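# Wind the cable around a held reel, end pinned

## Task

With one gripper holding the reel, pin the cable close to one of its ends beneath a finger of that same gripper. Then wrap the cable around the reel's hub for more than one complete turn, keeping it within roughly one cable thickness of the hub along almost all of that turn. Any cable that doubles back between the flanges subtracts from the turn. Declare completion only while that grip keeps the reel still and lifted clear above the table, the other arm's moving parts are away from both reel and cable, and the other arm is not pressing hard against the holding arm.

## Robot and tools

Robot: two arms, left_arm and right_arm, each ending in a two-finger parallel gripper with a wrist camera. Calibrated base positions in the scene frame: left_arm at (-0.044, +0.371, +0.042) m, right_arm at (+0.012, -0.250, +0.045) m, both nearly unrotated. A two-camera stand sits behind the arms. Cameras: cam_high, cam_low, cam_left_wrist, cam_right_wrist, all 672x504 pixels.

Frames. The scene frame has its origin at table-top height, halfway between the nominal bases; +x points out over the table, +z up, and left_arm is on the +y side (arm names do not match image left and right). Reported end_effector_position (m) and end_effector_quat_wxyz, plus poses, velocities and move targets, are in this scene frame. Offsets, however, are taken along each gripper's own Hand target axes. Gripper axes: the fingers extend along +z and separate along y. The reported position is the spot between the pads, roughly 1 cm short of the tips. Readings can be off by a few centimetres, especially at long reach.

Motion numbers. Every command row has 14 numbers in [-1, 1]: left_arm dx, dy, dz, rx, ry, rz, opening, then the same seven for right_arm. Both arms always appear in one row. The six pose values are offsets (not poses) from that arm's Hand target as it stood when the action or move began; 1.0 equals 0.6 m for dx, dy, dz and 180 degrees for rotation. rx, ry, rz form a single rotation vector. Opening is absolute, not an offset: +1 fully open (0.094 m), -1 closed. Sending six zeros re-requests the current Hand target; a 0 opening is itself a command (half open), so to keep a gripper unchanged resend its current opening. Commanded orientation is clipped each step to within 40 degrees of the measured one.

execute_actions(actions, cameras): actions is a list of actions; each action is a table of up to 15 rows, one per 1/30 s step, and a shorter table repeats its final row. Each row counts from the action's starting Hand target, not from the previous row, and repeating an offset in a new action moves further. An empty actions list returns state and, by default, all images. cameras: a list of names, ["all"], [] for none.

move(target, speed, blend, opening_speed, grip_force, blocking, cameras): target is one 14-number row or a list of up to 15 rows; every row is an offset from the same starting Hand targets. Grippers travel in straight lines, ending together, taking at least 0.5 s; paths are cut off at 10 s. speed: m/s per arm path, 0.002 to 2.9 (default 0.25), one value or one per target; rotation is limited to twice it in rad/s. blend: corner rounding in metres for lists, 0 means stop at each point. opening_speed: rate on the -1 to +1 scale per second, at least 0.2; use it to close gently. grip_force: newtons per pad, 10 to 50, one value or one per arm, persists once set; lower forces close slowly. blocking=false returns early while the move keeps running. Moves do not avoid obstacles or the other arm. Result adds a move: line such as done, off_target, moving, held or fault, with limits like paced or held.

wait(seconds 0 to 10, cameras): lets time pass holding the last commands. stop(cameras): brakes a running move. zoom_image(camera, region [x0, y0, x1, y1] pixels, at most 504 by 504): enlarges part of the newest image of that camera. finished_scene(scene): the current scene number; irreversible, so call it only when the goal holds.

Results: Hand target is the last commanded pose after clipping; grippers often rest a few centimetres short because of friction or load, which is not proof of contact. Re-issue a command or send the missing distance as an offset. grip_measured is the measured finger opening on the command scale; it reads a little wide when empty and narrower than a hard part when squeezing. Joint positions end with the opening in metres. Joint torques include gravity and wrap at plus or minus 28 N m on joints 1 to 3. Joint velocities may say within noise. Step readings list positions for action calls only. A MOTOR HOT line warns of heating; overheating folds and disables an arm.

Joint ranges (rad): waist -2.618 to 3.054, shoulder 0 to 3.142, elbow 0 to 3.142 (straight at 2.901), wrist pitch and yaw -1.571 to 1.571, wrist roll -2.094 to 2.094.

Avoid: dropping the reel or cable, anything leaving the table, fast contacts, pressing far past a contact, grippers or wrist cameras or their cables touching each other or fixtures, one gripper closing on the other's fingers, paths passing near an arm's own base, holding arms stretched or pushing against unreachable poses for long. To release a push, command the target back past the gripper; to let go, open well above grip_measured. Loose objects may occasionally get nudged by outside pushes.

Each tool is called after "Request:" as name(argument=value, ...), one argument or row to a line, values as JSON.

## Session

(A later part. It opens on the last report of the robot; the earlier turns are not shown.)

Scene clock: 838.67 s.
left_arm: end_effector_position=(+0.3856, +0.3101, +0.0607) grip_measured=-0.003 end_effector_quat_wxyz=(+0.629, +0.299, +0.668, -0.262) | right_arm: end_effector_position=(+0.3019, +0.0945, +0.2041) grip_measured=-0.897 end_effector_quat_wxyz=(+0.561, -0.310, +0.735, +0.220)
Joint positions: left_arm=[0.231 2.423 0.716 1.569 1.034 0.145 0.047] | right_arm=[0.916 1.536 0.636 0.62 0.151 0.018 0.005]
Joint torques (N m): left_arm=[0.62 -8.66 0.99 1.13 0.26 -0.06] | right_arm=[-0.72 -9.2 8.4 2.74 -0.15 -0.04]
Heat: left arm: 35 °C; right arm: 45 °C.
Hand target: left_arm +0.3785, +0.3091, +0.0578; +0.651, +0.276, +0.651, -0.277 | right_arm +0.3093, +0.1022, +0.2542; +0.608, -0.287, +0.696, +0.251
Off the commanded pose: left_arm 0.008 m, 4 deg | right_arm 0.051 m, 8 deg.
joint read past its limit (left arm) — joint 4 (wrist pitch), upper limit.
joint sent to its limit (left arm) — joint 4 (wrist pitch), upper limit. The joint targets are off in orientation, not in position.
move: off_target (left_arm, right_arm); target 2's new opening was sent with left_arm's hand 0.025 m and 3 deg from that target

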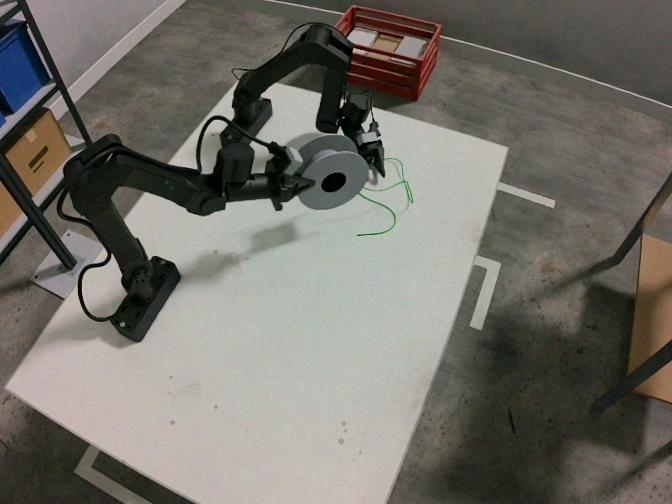

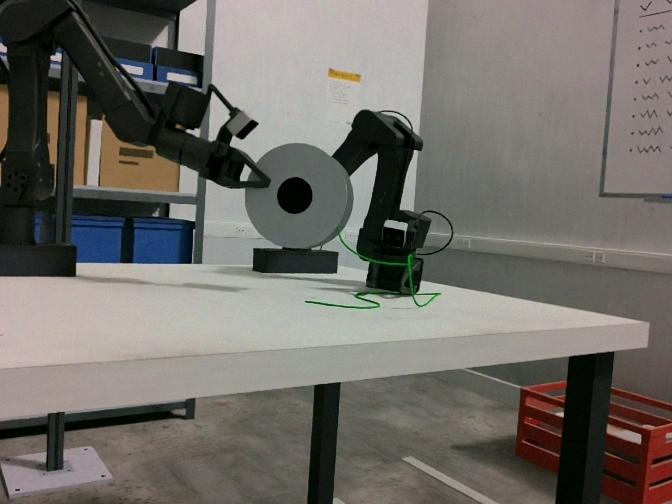

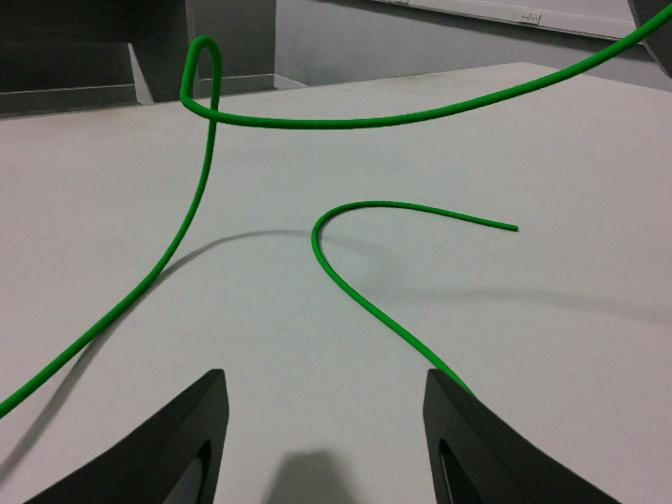

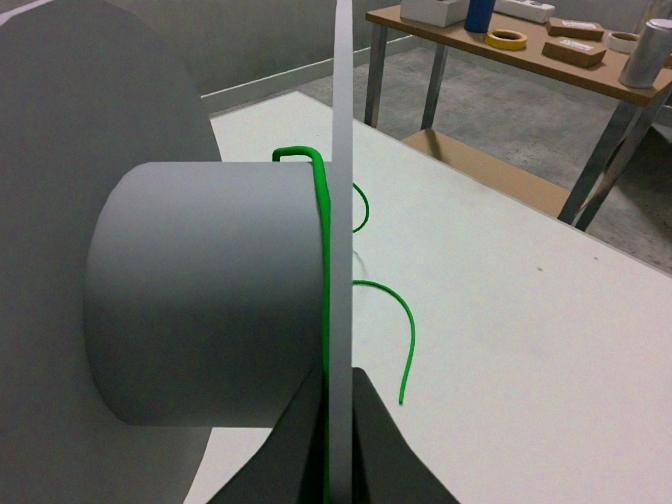

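Request:
move(
  target=[0,0,0,0,0,0,0, -0.2,0,0,0,0,0,-1],
  speed=0.08,
  cameras=["all"],
)

Request:
zoom_image(
  camera="cam_high",
  region=[240, 80, 480, 280],
)

Scene clock: 853.27 s.
left_arm: end_effector_position=(+0.3856, +0.3101, +0.0607) grip_measured=-0.003 end_effector_quat_wxyz=(+0.629, +0.299, +0.668, -0.262) | right_arm: end_effector_position=(+0.3179, +0.1126, +0.3187) grip_measured=-0.897 end_effector_quat_wxyz=(+0.562, -0.309, +0.735, +0.221)
Joint positions: left_arm=[0.231 2.423 0.716 1.569 1.034 0.145 0.047] | right_arm=[0.91 1.437 1.045 0.114 0.144 0.017 0.005]
Joint torques (N m): left_arm=[0.59 -8.58 1.01 1.14 0.23 -0.05] | right_arm=[-0.69 -9.13 9.94 2.68 -0.1 -0.05]
Heat: left arm: 33 °C; right arm: 44 °C.
Hand target: left_arm +0.3785, +0.3091, +0.0578; +0.651, +0.276, +0.651, -0.277 | right_arm +0.3208, +0.1137, +0.3731; +0.608, -0.287, +0.696, +0.251
Off the commanded pose: left_arm 0.008 m, 4 deg | right_arm 0.055 m, 8 deg.
joint read past its limit (left arm) — joint 4 (wrist pitch), upper limit.
joint sent to its limit (left arm) — joint 4 (wrist pitch), upper limit. The joint targets are off in orientation, not in position.
move: off_target (left_arm, right_arm)

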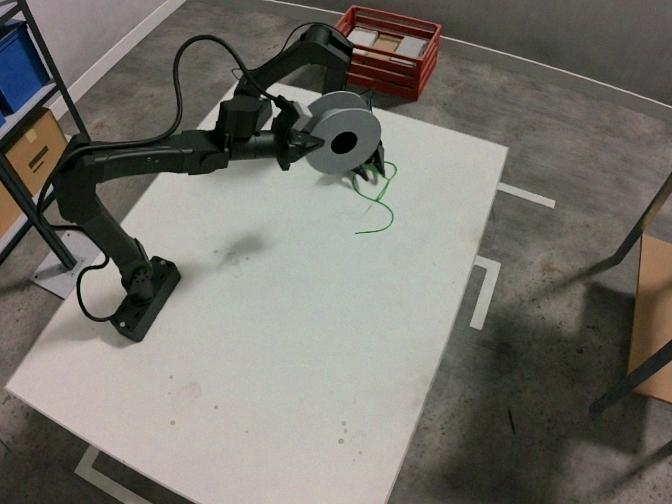

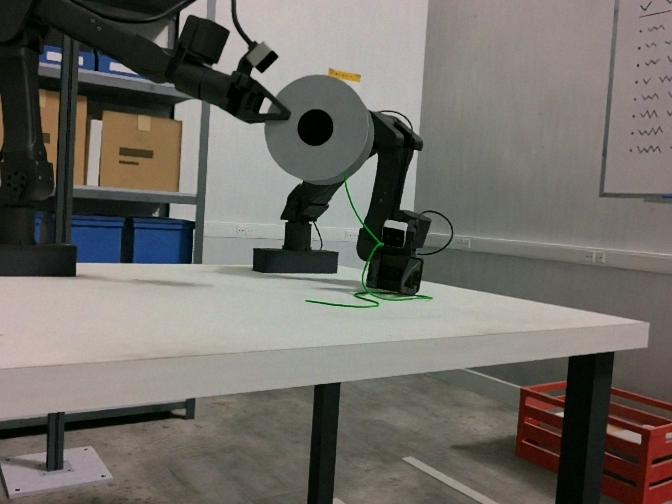

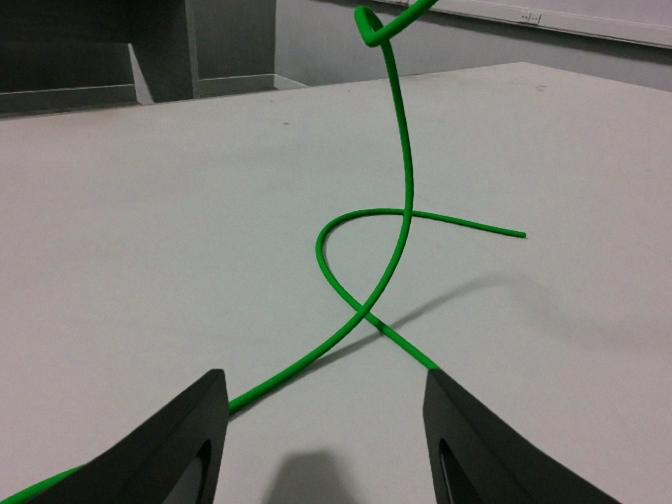

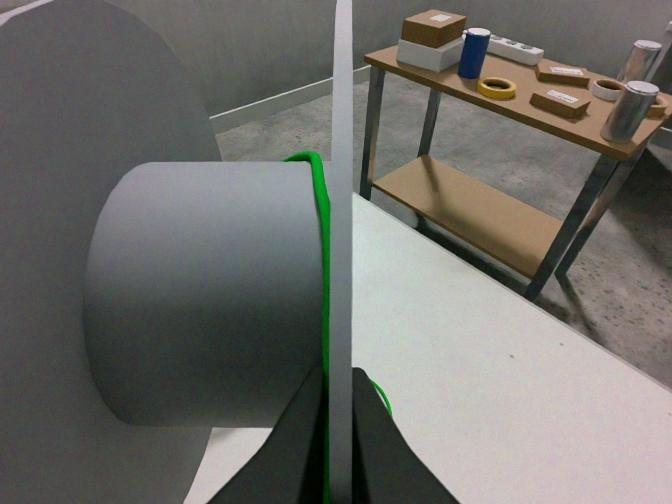

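Scaled by 2.100 from the camera's 672x504 image, which has a finer 960x720 frame.

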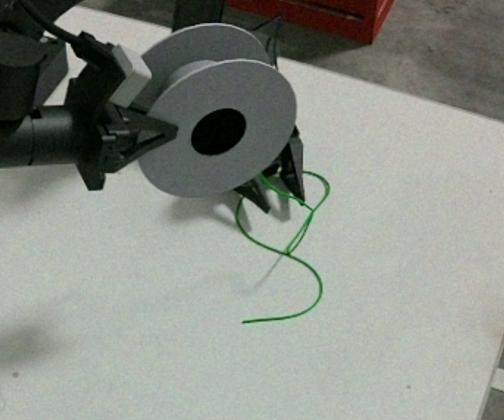

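Request:
move(
  target=[
    [-0.1,0.03,-0.08,0,0,0,0, 0,0,0,0,0,0,-1],
    [-0.187,0.109,0.08,-0.564,0.228,-0.564,0, 0,0,0,0,0,0,-1],
  ],
  speed=0.12,
  cameras=["all"],
)

Scene clock: 896.47 s.
left_arm: end_effector_position=(+0.4421, +0.3267, +0.1589) grip_measured=-0.003 end_effector_quat_wxyz=(+0.171, -0.563, +0.804, -0.082) | right_arm: end_effector_position=(+0.3178, +0.1126, +0.3184) grip_measured=-0.897 end_effector_quat_wxyz=(+0.561, -0.309, +0.735, +0.221)
Joint positions: left_arm=[-0.123 2.071 1.832 -0.966 -0.109 -1.334 0.047] | right_arm=[0.91 1.437 1.045 0.113 0.144 0.017 0.005]
Joint torques (N m): left_arm=[-0.38 -8.8 11.33 0.26 -0.24 -0.09] | right_arm=[-0.69 -9.17 9.99 2.66 -0.07 -0.01]
Heat: left arm: 32 °C; right arm: 45 °C.
Hand target: left_arm +0.4398, +0.3269, +0.1599; +0.164, -0.566, +0.805, -0.070 (not the last commanded pose) | right_arm +0.3208, +0.1137, +0.3731; +0.608, -0.287, +0.696, +0.251
Off the commanded pose: left_arm 0.021 m, 30 deg | right_arm 0.055 m, 8 deg.
move: off_target (left_arm, right_arm; path cut at 10 s); path passed 1 of 2 targets

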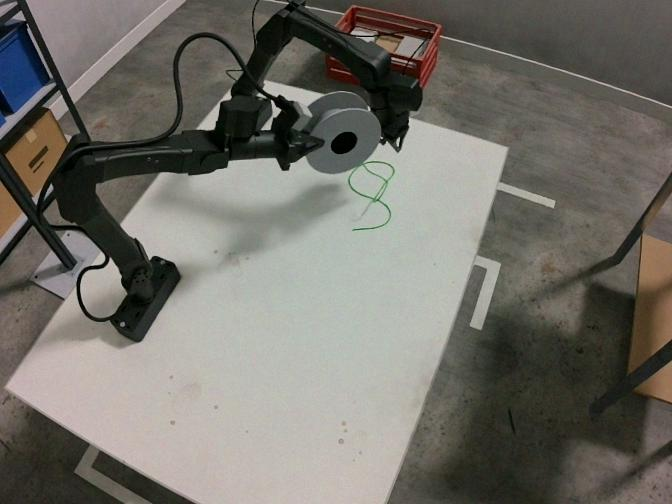

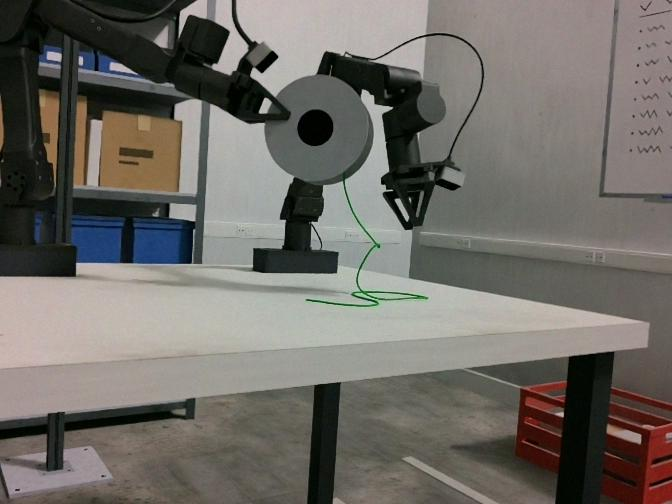

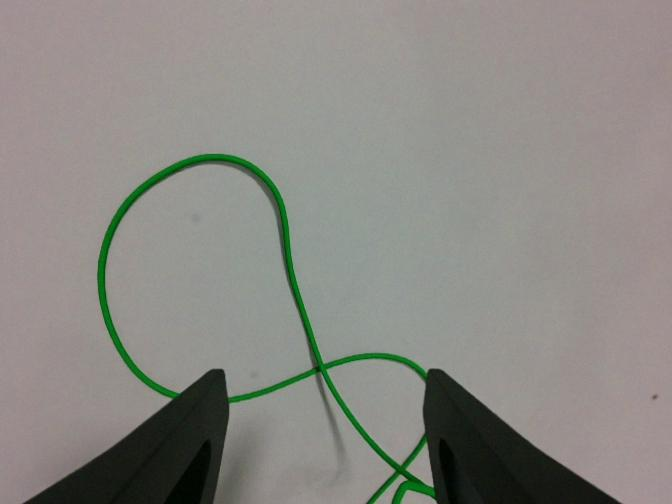

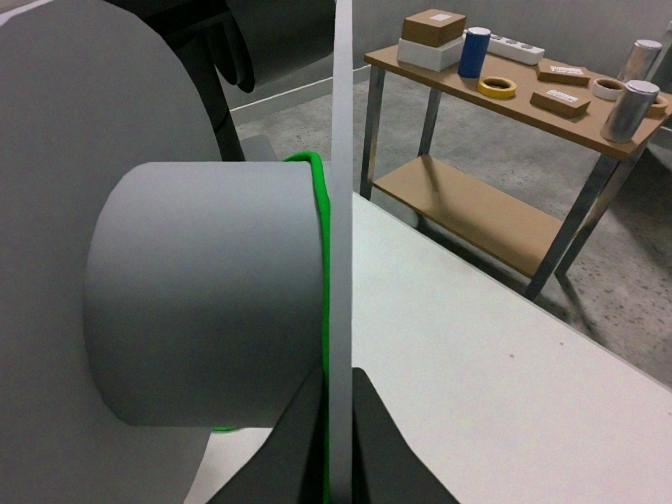

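Request:
move(
  target=[-0.02,0.0275,0.174,-0.097,0.058,-0.01,0, 0,0,0,0,0,0,-1],
  speed=0.1,
  cameras=["cam_left_wrist"],
)

Scene clock: 915.10 s.
left_arm: end_effector_position=(+0.4721, +0.3500, +0.0609) grip_measured=-0.003 end_effector_quat_wxyz=(+0.018, -0.589, +0.808, -0.012) | right_arm: end_effector_position=(+0.3178, +0.1126, +0.3184) grip_measured=-0.897 end_effector_quat_wxyz=(+0.561, -0.309, +0.735, +0.221)
Joint positions: left_arm=[-0.034 2.677 2.568 -1.418 -0.004 -1.304 0.047] | right_arm=[0.91 1.437 1.045 0.113 0.144 0.017 0.005]
Joint torques (N m): left_arm=[0.39 -11.33 10.3 -0.36 -0.04 0.06] | right_arm=[-0.61 -9.25 9.99 2.69 -0.12 -0.05]
Heat: left arm: 35 °C; right arm: 45 °C.
Hand target: left_arm +0.4647, +0.3515, +0.0595; +0.002, -0.588, +0.809, -0.001 | right_arm +0.3208, +0.1137, +0.3731; +0.608, -0.287, +0.696, +0.251
Off the commanded pose: left_arm 0.008 m, 2 deg | right_arm 0.055 m, 8 deg.
move: off_target (right_arm)
Images, in order (width x height): cam_left_wrist 672x504.

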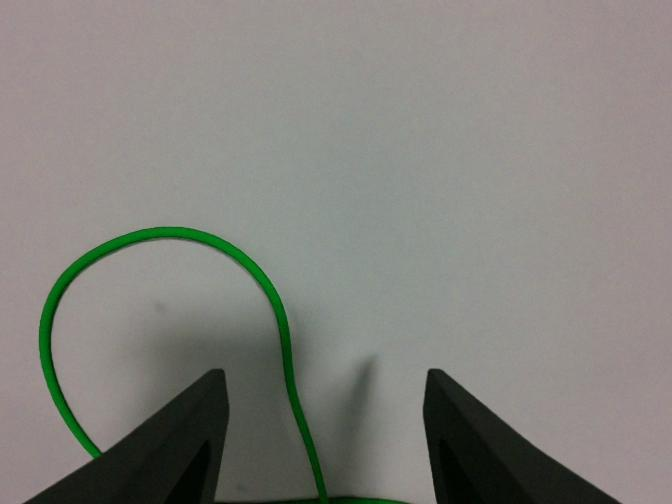

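Request:
move(
  target=[
    [0,0.022,0,0,0,0,-0.3, 0,0,0,0,0,0,-1],
    [0,0.022,0.127,0,0,0,-0.3, 0,0,0,0,0,0,-1],
  ],
  speed=0.05,
  cameras=["cam_left_wrist"],
)

Request:
move(
  target=[0,0,0,0,0,0,-1, 0,0,0,0,0,0,-1],
  opening_speed=0.3,
  cameras=["cam_left_wrist"],
)

Scene clock: 925.03 s.
left_arm: end_effector_position=(+0.4529, +0.3521, +0.0210) grip_measured=-0.298 end_effector_quat_wxyz=(+0.011, -0.587, +0.809, -0.006) | right_arm: end_effector_position=(+0.3178, +0.1126, +0.3184) grip_measured=-0.897 end_effector_quat_wxyz=(+0.561, -0.309, +0.735, +0.221)
Joint positions: left_arm=[-0.031 2.566 2.198 -1.178 -0.003 -1.296 0.033] | right_arm=[0.91 1.437 1.045 0.113 0.144 0.017 0.005]
Joint torques (N m): left_arm=[0.83 -8.35 2.74 0.79 -0.05 0.05] | right_arm=[-0.61 -9.24 9.89 2.67 -0.13 -0.03]
Heat: left arm: 34 °C; right arm: 45 °C.
Hand target: left_arm +0.4524, +0.3555, -0.0167; +0.002, -0.588, +0.809, -0.001 | right_arm +0.3208, +0.1137, +0.3731; +0.608, -0.287, +0.696, +0.251
Off the commanded pose: left_arm 0.038 m, 1 deg | right_arm 0.055 m, 8 deg.
move: off_target (left_arm, right_arm)
Images, in order (width x height): cam_left_wrist 672x504.

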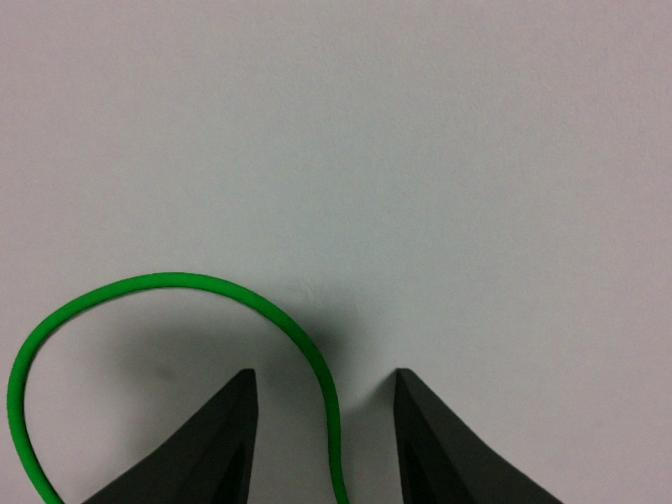

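Scene clock: 927.57 s.
left_arm: end_effector_position=(+0.4660, +0.3484, +0.0216) grip_measured=-0.964 end_effector_quat_wxyz=(+0.026, -0.586, +0.809, -0.030) | right_arm: end_effector_position=(+0.3178, +0.1126, +0.3184) grip_measured=-0.897 end_effector_quat_wxyz=(+0.561, -0.309, +0.735, +0.221)
Joint positions: left_arm=[-0.031 2.566 2.197 -1.125 0.015 -1.295 0.002] | right_arm=[0.91 1.437 1.045 0.113 0.144 0.017 0.005]
Joint torques (N m): left_arm=[0.75 -8.34 3.3 0.35 -0.2 0.05] | right_arm=[-0.73 -9.28 10 2.65 -0.1 -0.04]
Heat: left arm: 34 °C; right arm: 45 °C.
Hand target: left_arm +0.4523, +0.3555, -0.0168; +0.002, -0.588, +0.809, -0.001 | right_arm +0.3208, +0.1137, +0.3731; +0.608, -0.287, +0.696, +0.251
Off the commanded pose: left_arm 0.041 m, 4 deg | right_arm 0.055 m, 8 deg.
move: off_target (left_arm, right_arm)
Images, in order (width x height): cam_left_wrist 672x504.

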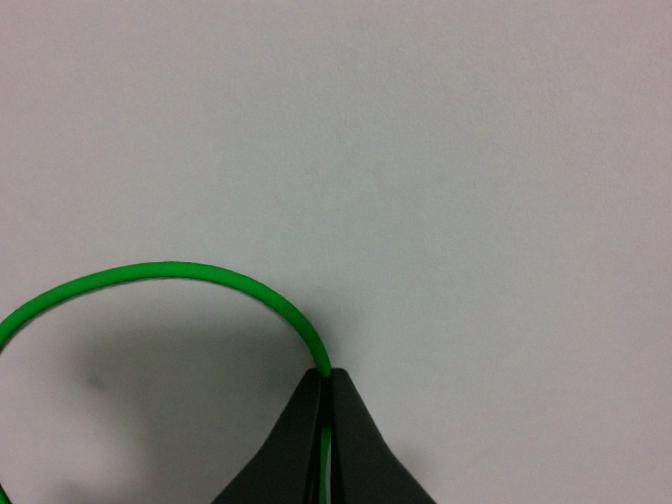

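Request:
move(
  target=[
    [0,0,-0.15,0,0,0,-1, 0,0,0,0,0,0,-1],
    [0.07,-0.04,-0.278,0.496,-0.299,0.496,-1, 0,0,0,0,0,0,-1],
  ],
  speed=0.15,
  blend=[0.02,0],
  cameras=["all"],
)

Request:
zoom_image(
  camera="cam_high",
  region=[240, 60, 480, 260],
)

Scene clock: 945.67 s.
left_arm: end_effector_position=(+0.4578, +0.3070, +0.1427) grip_measured=-0.966 end_effector_quat_wxyz=(+0.640, +0.261, +0.666, -0.279) | right_arm: end_effector_position=(+0.3178, +0.1126, +0.3184) grip_measured=-0.897 end_effector_quat_wxyz=(+0.561, -0.309, +0.735, +0.221)
Joint positions: left_arm=[0.175 2.235 0.951 1.243 0.95 -0.004 0.002] | right_arm=[0.91 1.437 1.045 0.113 0.144 0.017 0.005]
Joint torques (N m): left_arm=[0.58 -8.12 8.18 1.51 0.19 0.07] | right_arm=[-0.68 -9.16 10.06 2.65 -0.1 -0.01]
Heat: left arm: 33 °C; right arm: 45 °C.
Hand target: left_arm +0.4617, +0.3080, +0.1499; +0.652, +0.276, +0.650, -0.275 | right_arm +0.3208, +0.1137, +0.3731; +0.608, -0.287, +0.696, +0.251
Off the commanded pose: left_arm 0.008 m, 3 deg | right_arm 0.055 m, 8 deg.
move: off_target (left_arm, right_arm)

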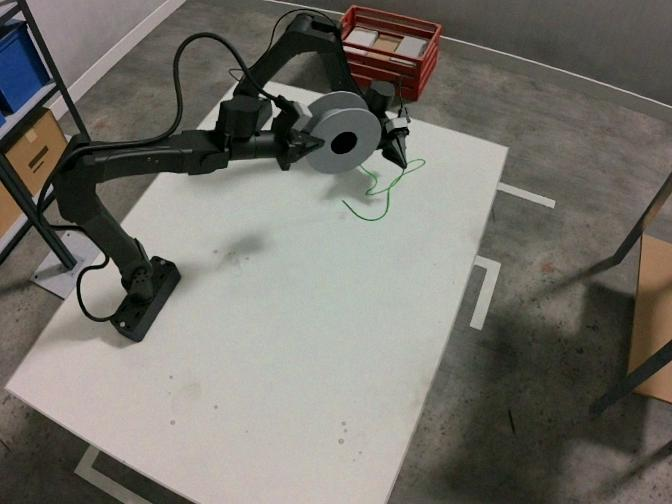

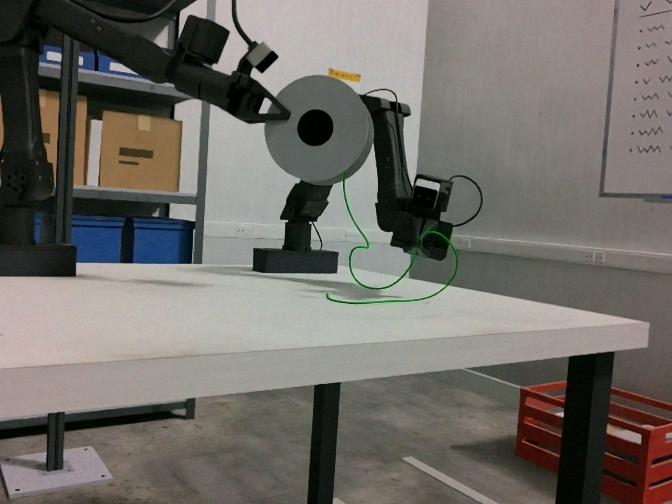

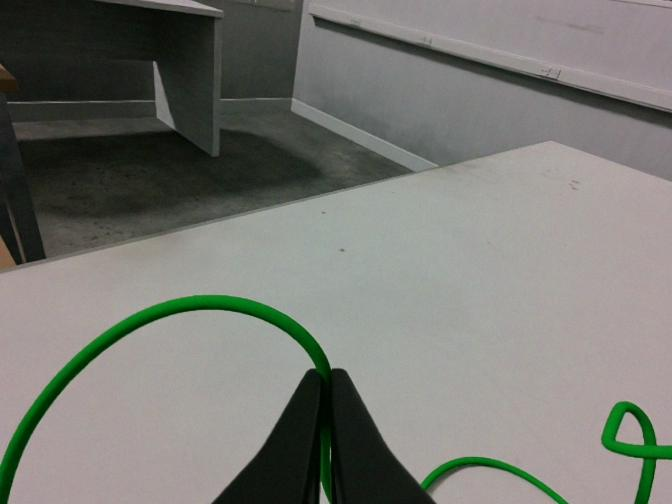

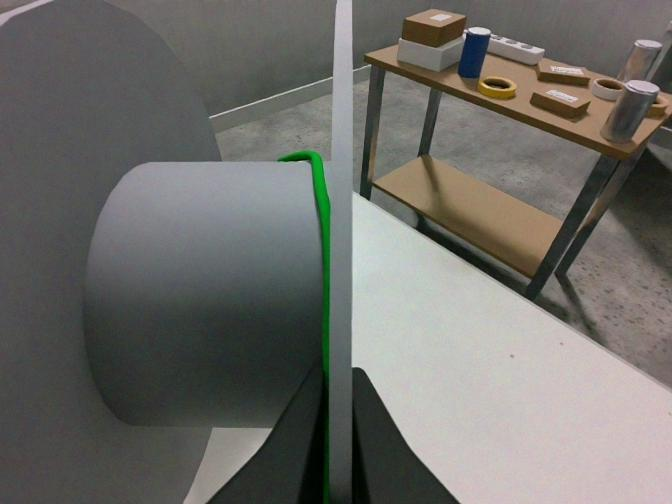

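Scaled by 2.100 from the camera's 672x504 image, which has a finer 960x720 frame.

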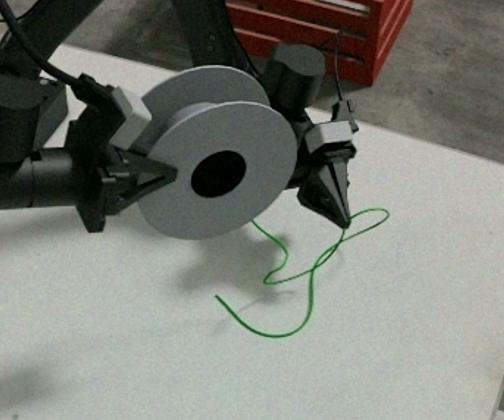

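Request:
move(
  target=[
    [0.125,-0.278,0,0,0,0,-1, 0,0,0,0,0,0,-1],
  ],
  speed=0.12,
  cameras=["cam_low","cam_high","cam_right_wrist"],
)

Scene clock: 955.93 s.
left_arm: end_effector_position=(+0.3428, +0.1922, +0.0663) grip_measured=-0.966 end_effector_quat_wxyz=(+0.584, +0.304, +0.701, -0.274) | right_arm: end_effector_position=(+0.3178, +0.1126, +0.3184) grip_measured=-0.897 end_effector_quat_wxyz=(+0.561, -0.309, +0.735, +0.221)
Joint positions: left_arm=[-0.16 2.265 0.516 1.535 0.668 0.104 0.002] | right_arm=[0.91 1.437 1.045 0.113 0.143 0.017 0.005]
Joint torques (N m): left_arm=[-0.2 -8.36 1.77 1.63 -0.07 0.08] | right_arm=[-0.65 -9.26 9.81 2.67 -0.13 -0.04]
Heat: left arm: 33 °C; right arm: 45 °C.
Hand target: left_arm +0.3423, +0.1920, +0.0744; +0.652, +0.276, +0.650, -0.275 | right_arm +0.3208, +0.1137, +0.3731; +0.608, -0.287, +0.696, +0.251
Off the commanded pose: left_arm 0.008 m, 10 deg | right_arm 0.055 m, 8 deg.
joint sent to its limit (left arm) — joint 4 (wrist pitch), upper limit. The joint targets are off in orientation, not in position.
move: off_target (left_arm, right_arm)
Images, in order (width x height): cam_high 672x504, cam_low 672x504, cam_right_wrist 672x504.

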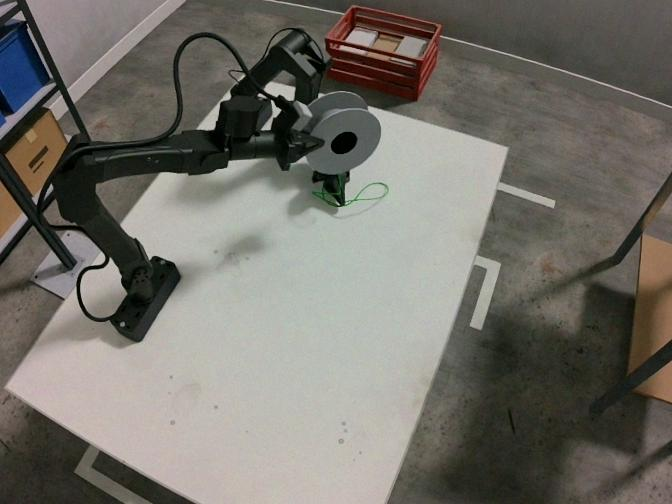

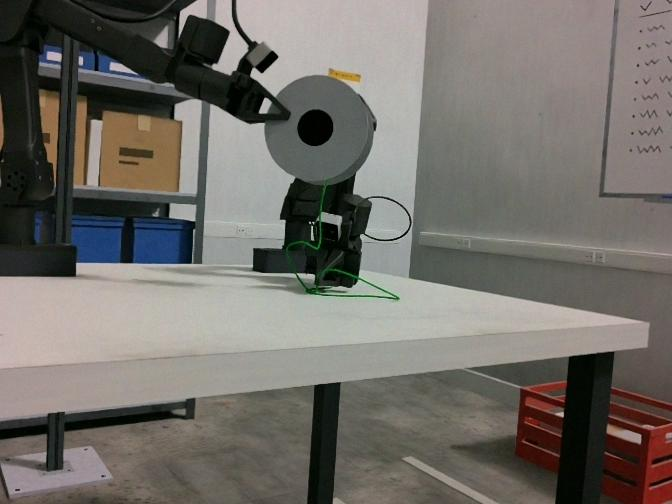

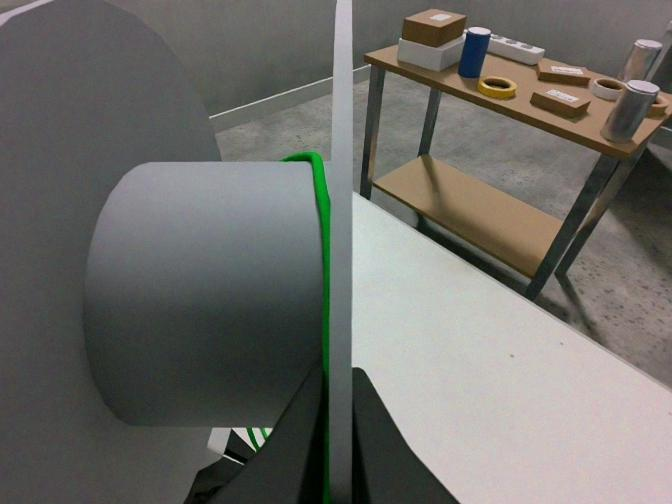

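Request:
move(
  target=[-0.09,-0.22,-0.08,0,0,0,-1, 0,0,0,0,0,0,-1],
  speed=0.1,
  cameras=["cam_low","cam_high","cam_right_wrist"],
)

Scene clock: 962.13 s.
left_arm: end_effector_position=(+0.2150, +0.1337, +0.1196) grip_measured=-0.966 end_effector_quat_wxyz=(+0.588, +0.307, +0.705, -0.253) | right_arm: end_effector_position=(+0.3178, +0.1126, +0.3184) grip_measured=-0.897 end_effector_quat_wxyz=(+0.561, -0.309, +0.735, +0.221)
Joint positions: left_arm=[-0.66 1.812 0.092 1.536 0.145 0.031 0.002] | right_arm=[0.91 1.437 1.045 0.113 0.143 0.017 0.005]
Joint torques (N m): left_arm=[-0.55 -5.76 2.09 1.75 -0.17 -0.06] | right_arm=[-0.75 -9.2 10 2.68 -0.11 -0.08]
Heat: left arm: 34 °C; right arm: 45 °C.
Hand target: left_arm +0.2139, +0.1345, +0.1277; +0.652, +0.276, +0.650, -0.275 | right_arm +0.3208, +0.1137, +0.3731; +0.608, -0.287, +0.696, +0.251
Off the commanded pose: left_arm 0.008 m, 11 deg | right_arm 0.055 m, 8 deg.
joint sent to its limit (left arm) — joint 4 (wrist pitch), upper limit. The joint targets are off in orientation, not in position.
move: off_target (left_arm, right_arm)
Images, in order (width x height): cam_high 672x504, cam_low 672x504, cam_right_wrist 672x504.

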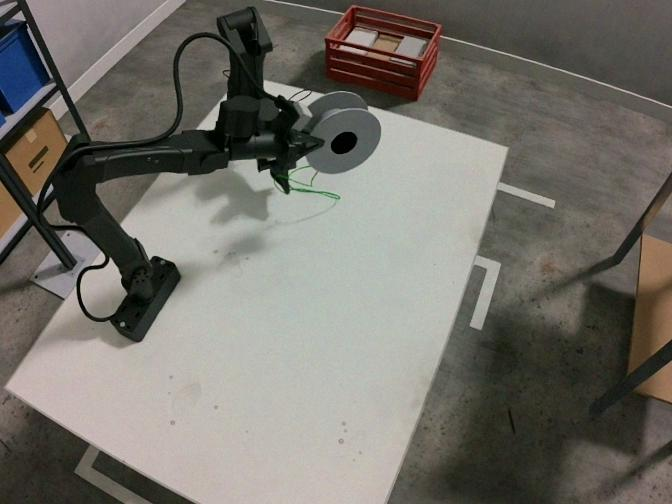

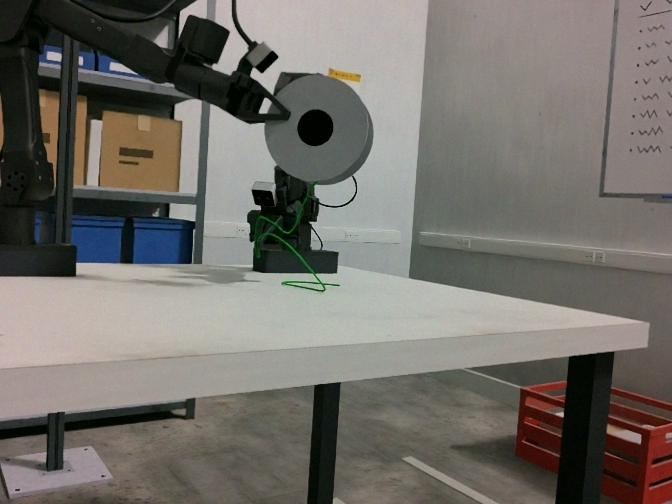

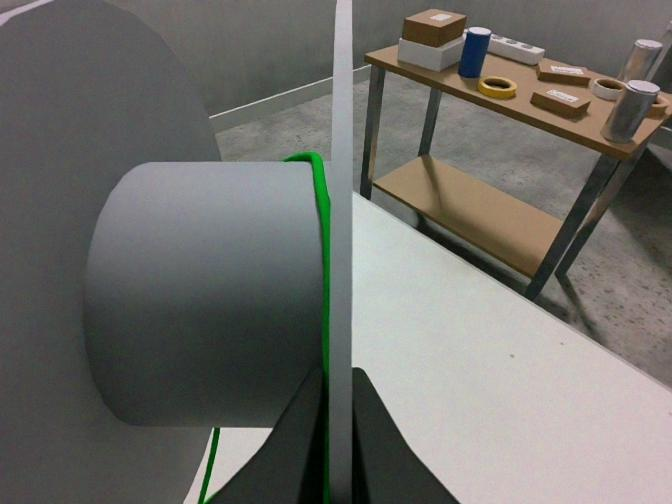

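Request:
move(
  target=[-0.3,0.02,-0.03,0,0,0,-1, 0,0,0,0,0,0,-1],
  speed=0.1,
  cameras=["cam_low","cam_high","cam_right_wrist","cam_left_wrist"],
)

Scene clock: 968.03 s.
left_arm: end_effector_position=(+0.2087, +0.1561, +0.2866) grip_measured=-0.966 end_effector_quat_wxyz=(+0.639, +0.280, +0.665, -0.267) | right_arm: end_effector_position=(+0.3178, +0.1126, +0.3184) grip_measured=-0.897 end_effector_quat_wxyz=(+0.561, -0.309, +0.735, +0.221)
Joint positions: left_arm=[-0.594 0.801 0.349 0.411 0.192 0.011 0.002] | right_arm=[0.91 1.437 1.045 0.113 0.143 0.017 0.005]
Joint torques (N m): left_arm=[0.65 -1.84 12.6 1.43 0.08 -0.07] | right_arm=[-0.69 -9.25 10.09 2.65 -0.13 -0.07]
Heat: left arm: 34 °C; right arm: 45 °C.
Hand target: left_arm +0.2092, +0.1555, +0.3078; +0.652, +0.276, +0.650, -0.275 | right_arm +0.3208, +0.1137, +0.3731; +0.608, -0.287, +0.696, +0.251
Off the commanded pose: left_arm 0.021 m, 2 deg | right_arm 0.055 m, 8 deg.
move: off_target (left_arm, right_arm)

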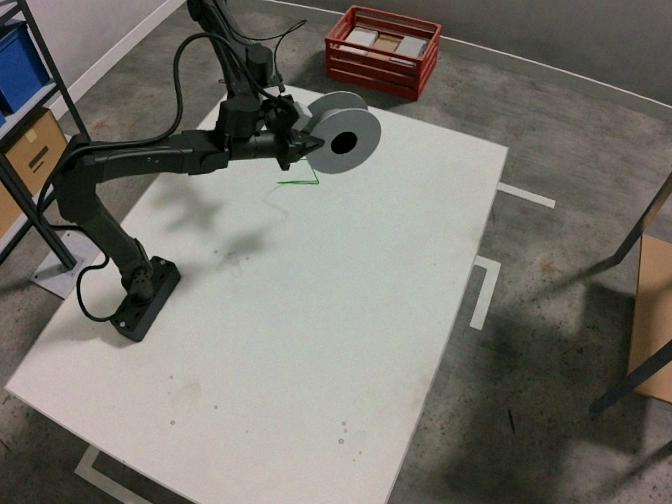

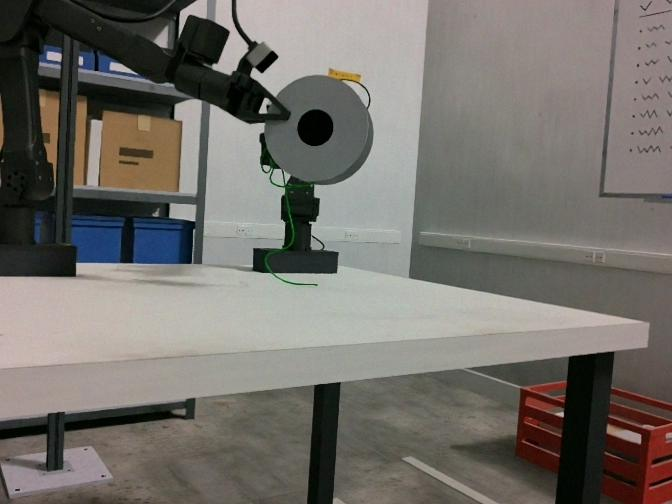

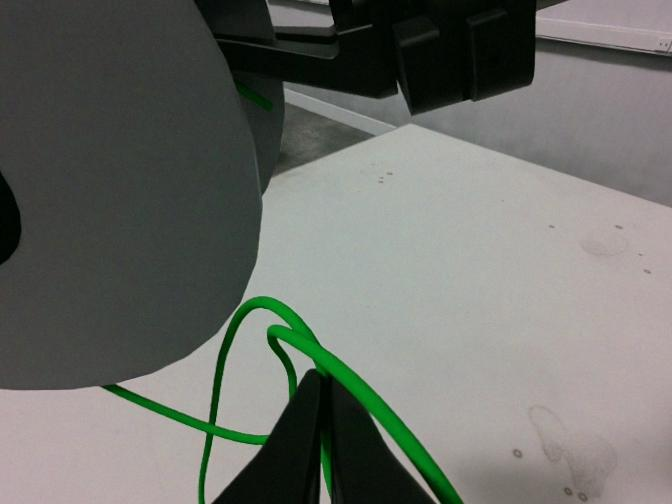

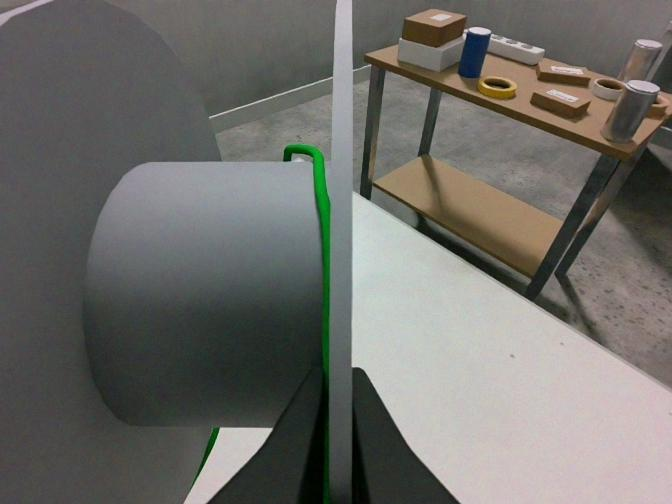

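Request:
move(
  target=[-0.28,0,-0.01,0,0,0,-1, 0,0,0,0,0,0,-1],
  speed=0.08,
  cameras=["cam_low","cam_high","cam_right_wrist","cam_left_wrist"],
)

Scene clock: 973.40 s.
left_arm: end_effector_position=(+0.2083, +0.1578, +0.4561) grip_measured=-0.966 end_effector_quat_wxyz=(+0.641, +0.279, +0.664, -0.267) | right_arm: end_effector_position=(+0.3177, +0.1128, +0.3184) grip_measured=-0.897 end_effector_quat_wxyz=(+0.561, -0.310, +0.735, +0.221)
Joint positions: left_arm=[-0.589 0.876 1.054 -0.215 0.194 0.01 0.002] | right_arm=[0.91 1.437 1.045 0.113 0.142 0.017 0.005]
Joint torques (N m): left_arm=[0.61 -1.05 12.36 1.52 0.12 -0.04] | right_arm=[-0.75 -9.25 9.91 2.66 -0.11 -0.07]
Heat: left arm: 34 °C; right arm: 45 °C.
Hand target: left_arm +0.2044, +0.1597, +0.4759; +0.653, +0.276, +0.650, -0.274 | right_arm +0.3208, +0.1137, +0.3731; +0.608, -0.287, +0.696, +0.251
Off the commanded pose: left_arm 0.020 m, 2 deg | right_arm 0.055 m, 8 deg.
move: off_target (left_arm, right_arm)

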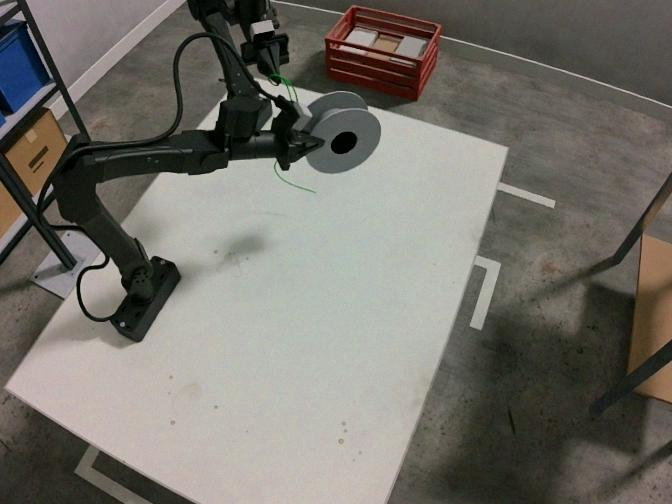

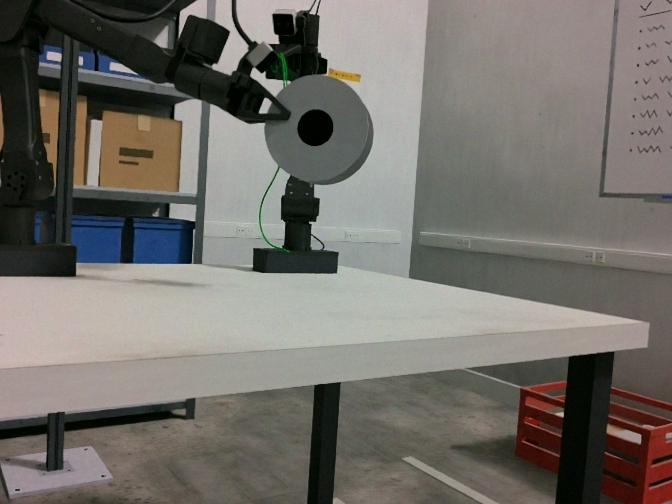

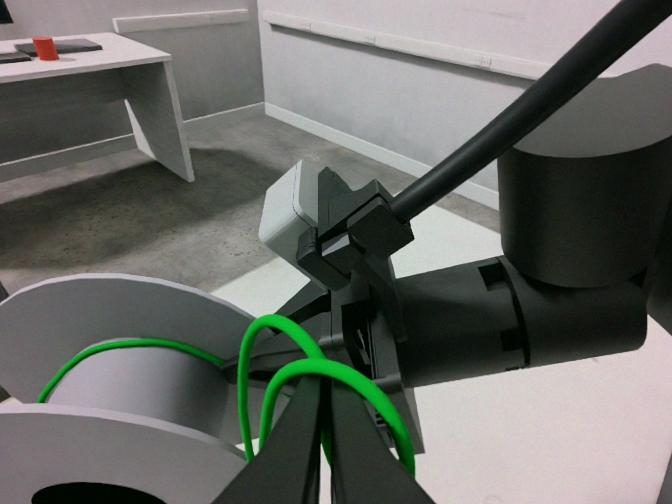

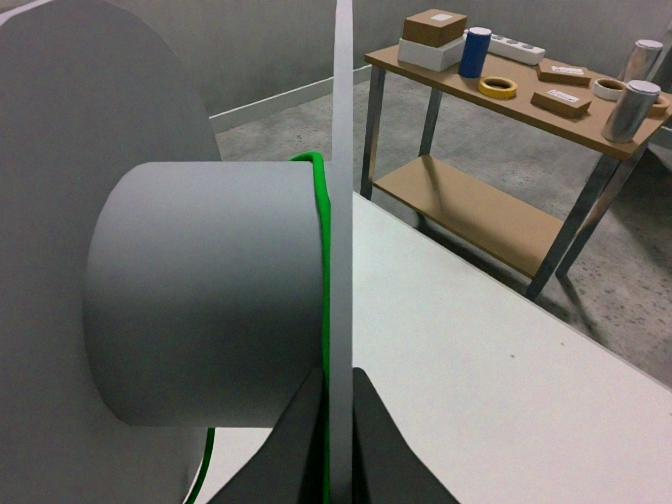

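Request:
move(
  target=[
    [0,0,0.17,0,0,0,-1, 0,0,0,0,0,0,-1],
    [0,0.3,0.15,0,0,0,-1, 0,0,0,0,0,0,-1],
  ],
  speed=0.08,
  blend=[0.03,0],
  cameras=["cam_low","cam_high","cam_right_wrist","cam_left_wrist"],
)

Scene clock: 982.17 s.
left_arm: end_effector_position=(+0.3842, +0.2098, +0.4414) grip_measured=-0.967 end_effector_quat_wxyz=(+0.606, +0.278, +0.681, -0.303) | right_arm: end_effector_position=(+0.3272, +0.1084, +0.3320) grip_measured=-0.897 end_effector_quat_wxyz=(+0.580, -0.290, +0.728, +0.221)
Joint positions: left_arm=[-0.077 1.466 1.392 -0.039 0.762 0.004 0.002] | right_arm=[0.895 1.437 1.056 0.146 0.16 0.023 0.005]
Joint torques (N m): left_arm=[1.91 -5.23 13.81 2.08 -0.31 -0.02] | right_arm=[0.35 -8.72 9.61 2.32 -0.31 -0.11]
Heat: left arm: 35 °C; right arm: 44 °C.
Hand target: left_arm +0.3962, +0.2205, +0.4767; +0.653, +0.276, +0.650, -0.275 | right_arm +0.3207, +0.1138, +0.3730; +0.608, -0.287, +0.696, +0.251
Off the commanded pose: left_arm 0.039 m, 7 deg | right_arm 0.042 m, 6 deg.
move: off_target (left_arm, right_arm)

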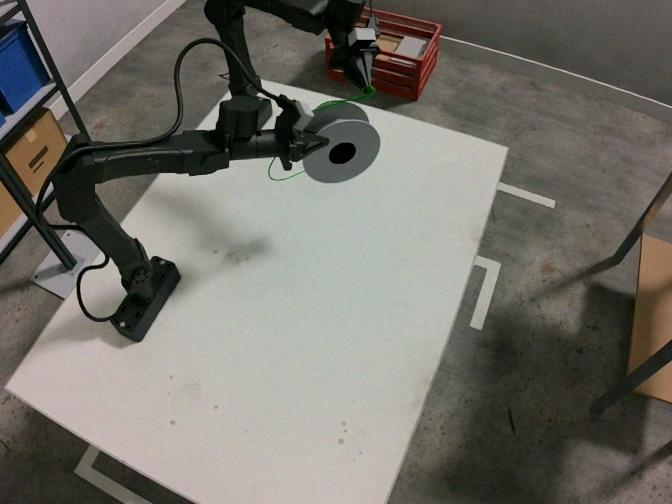

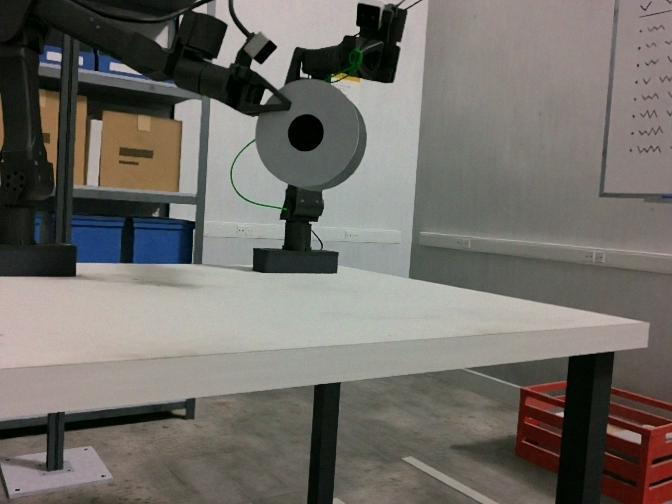

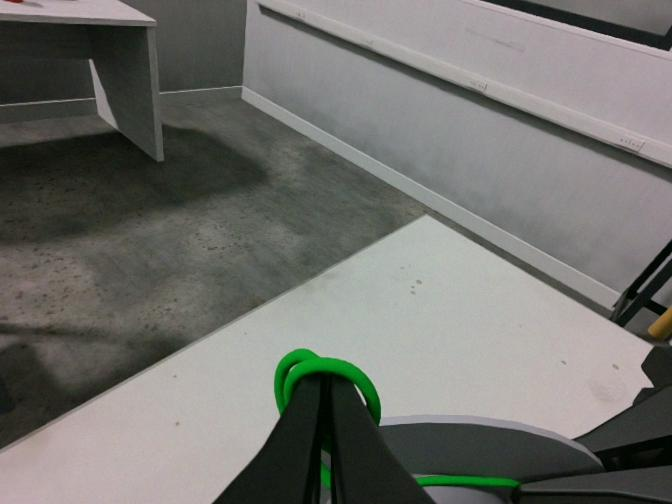

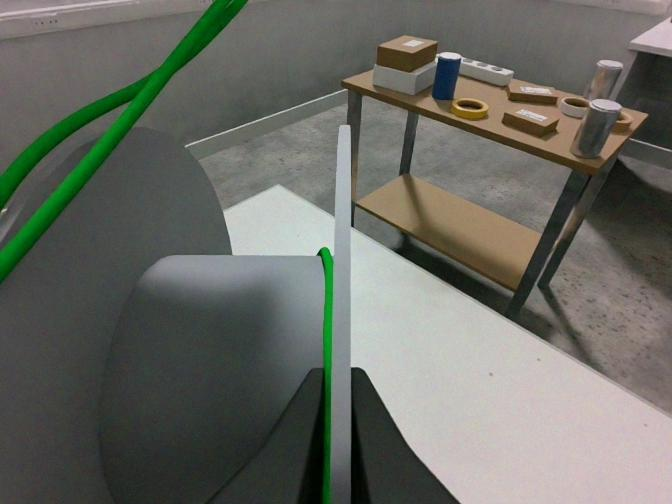

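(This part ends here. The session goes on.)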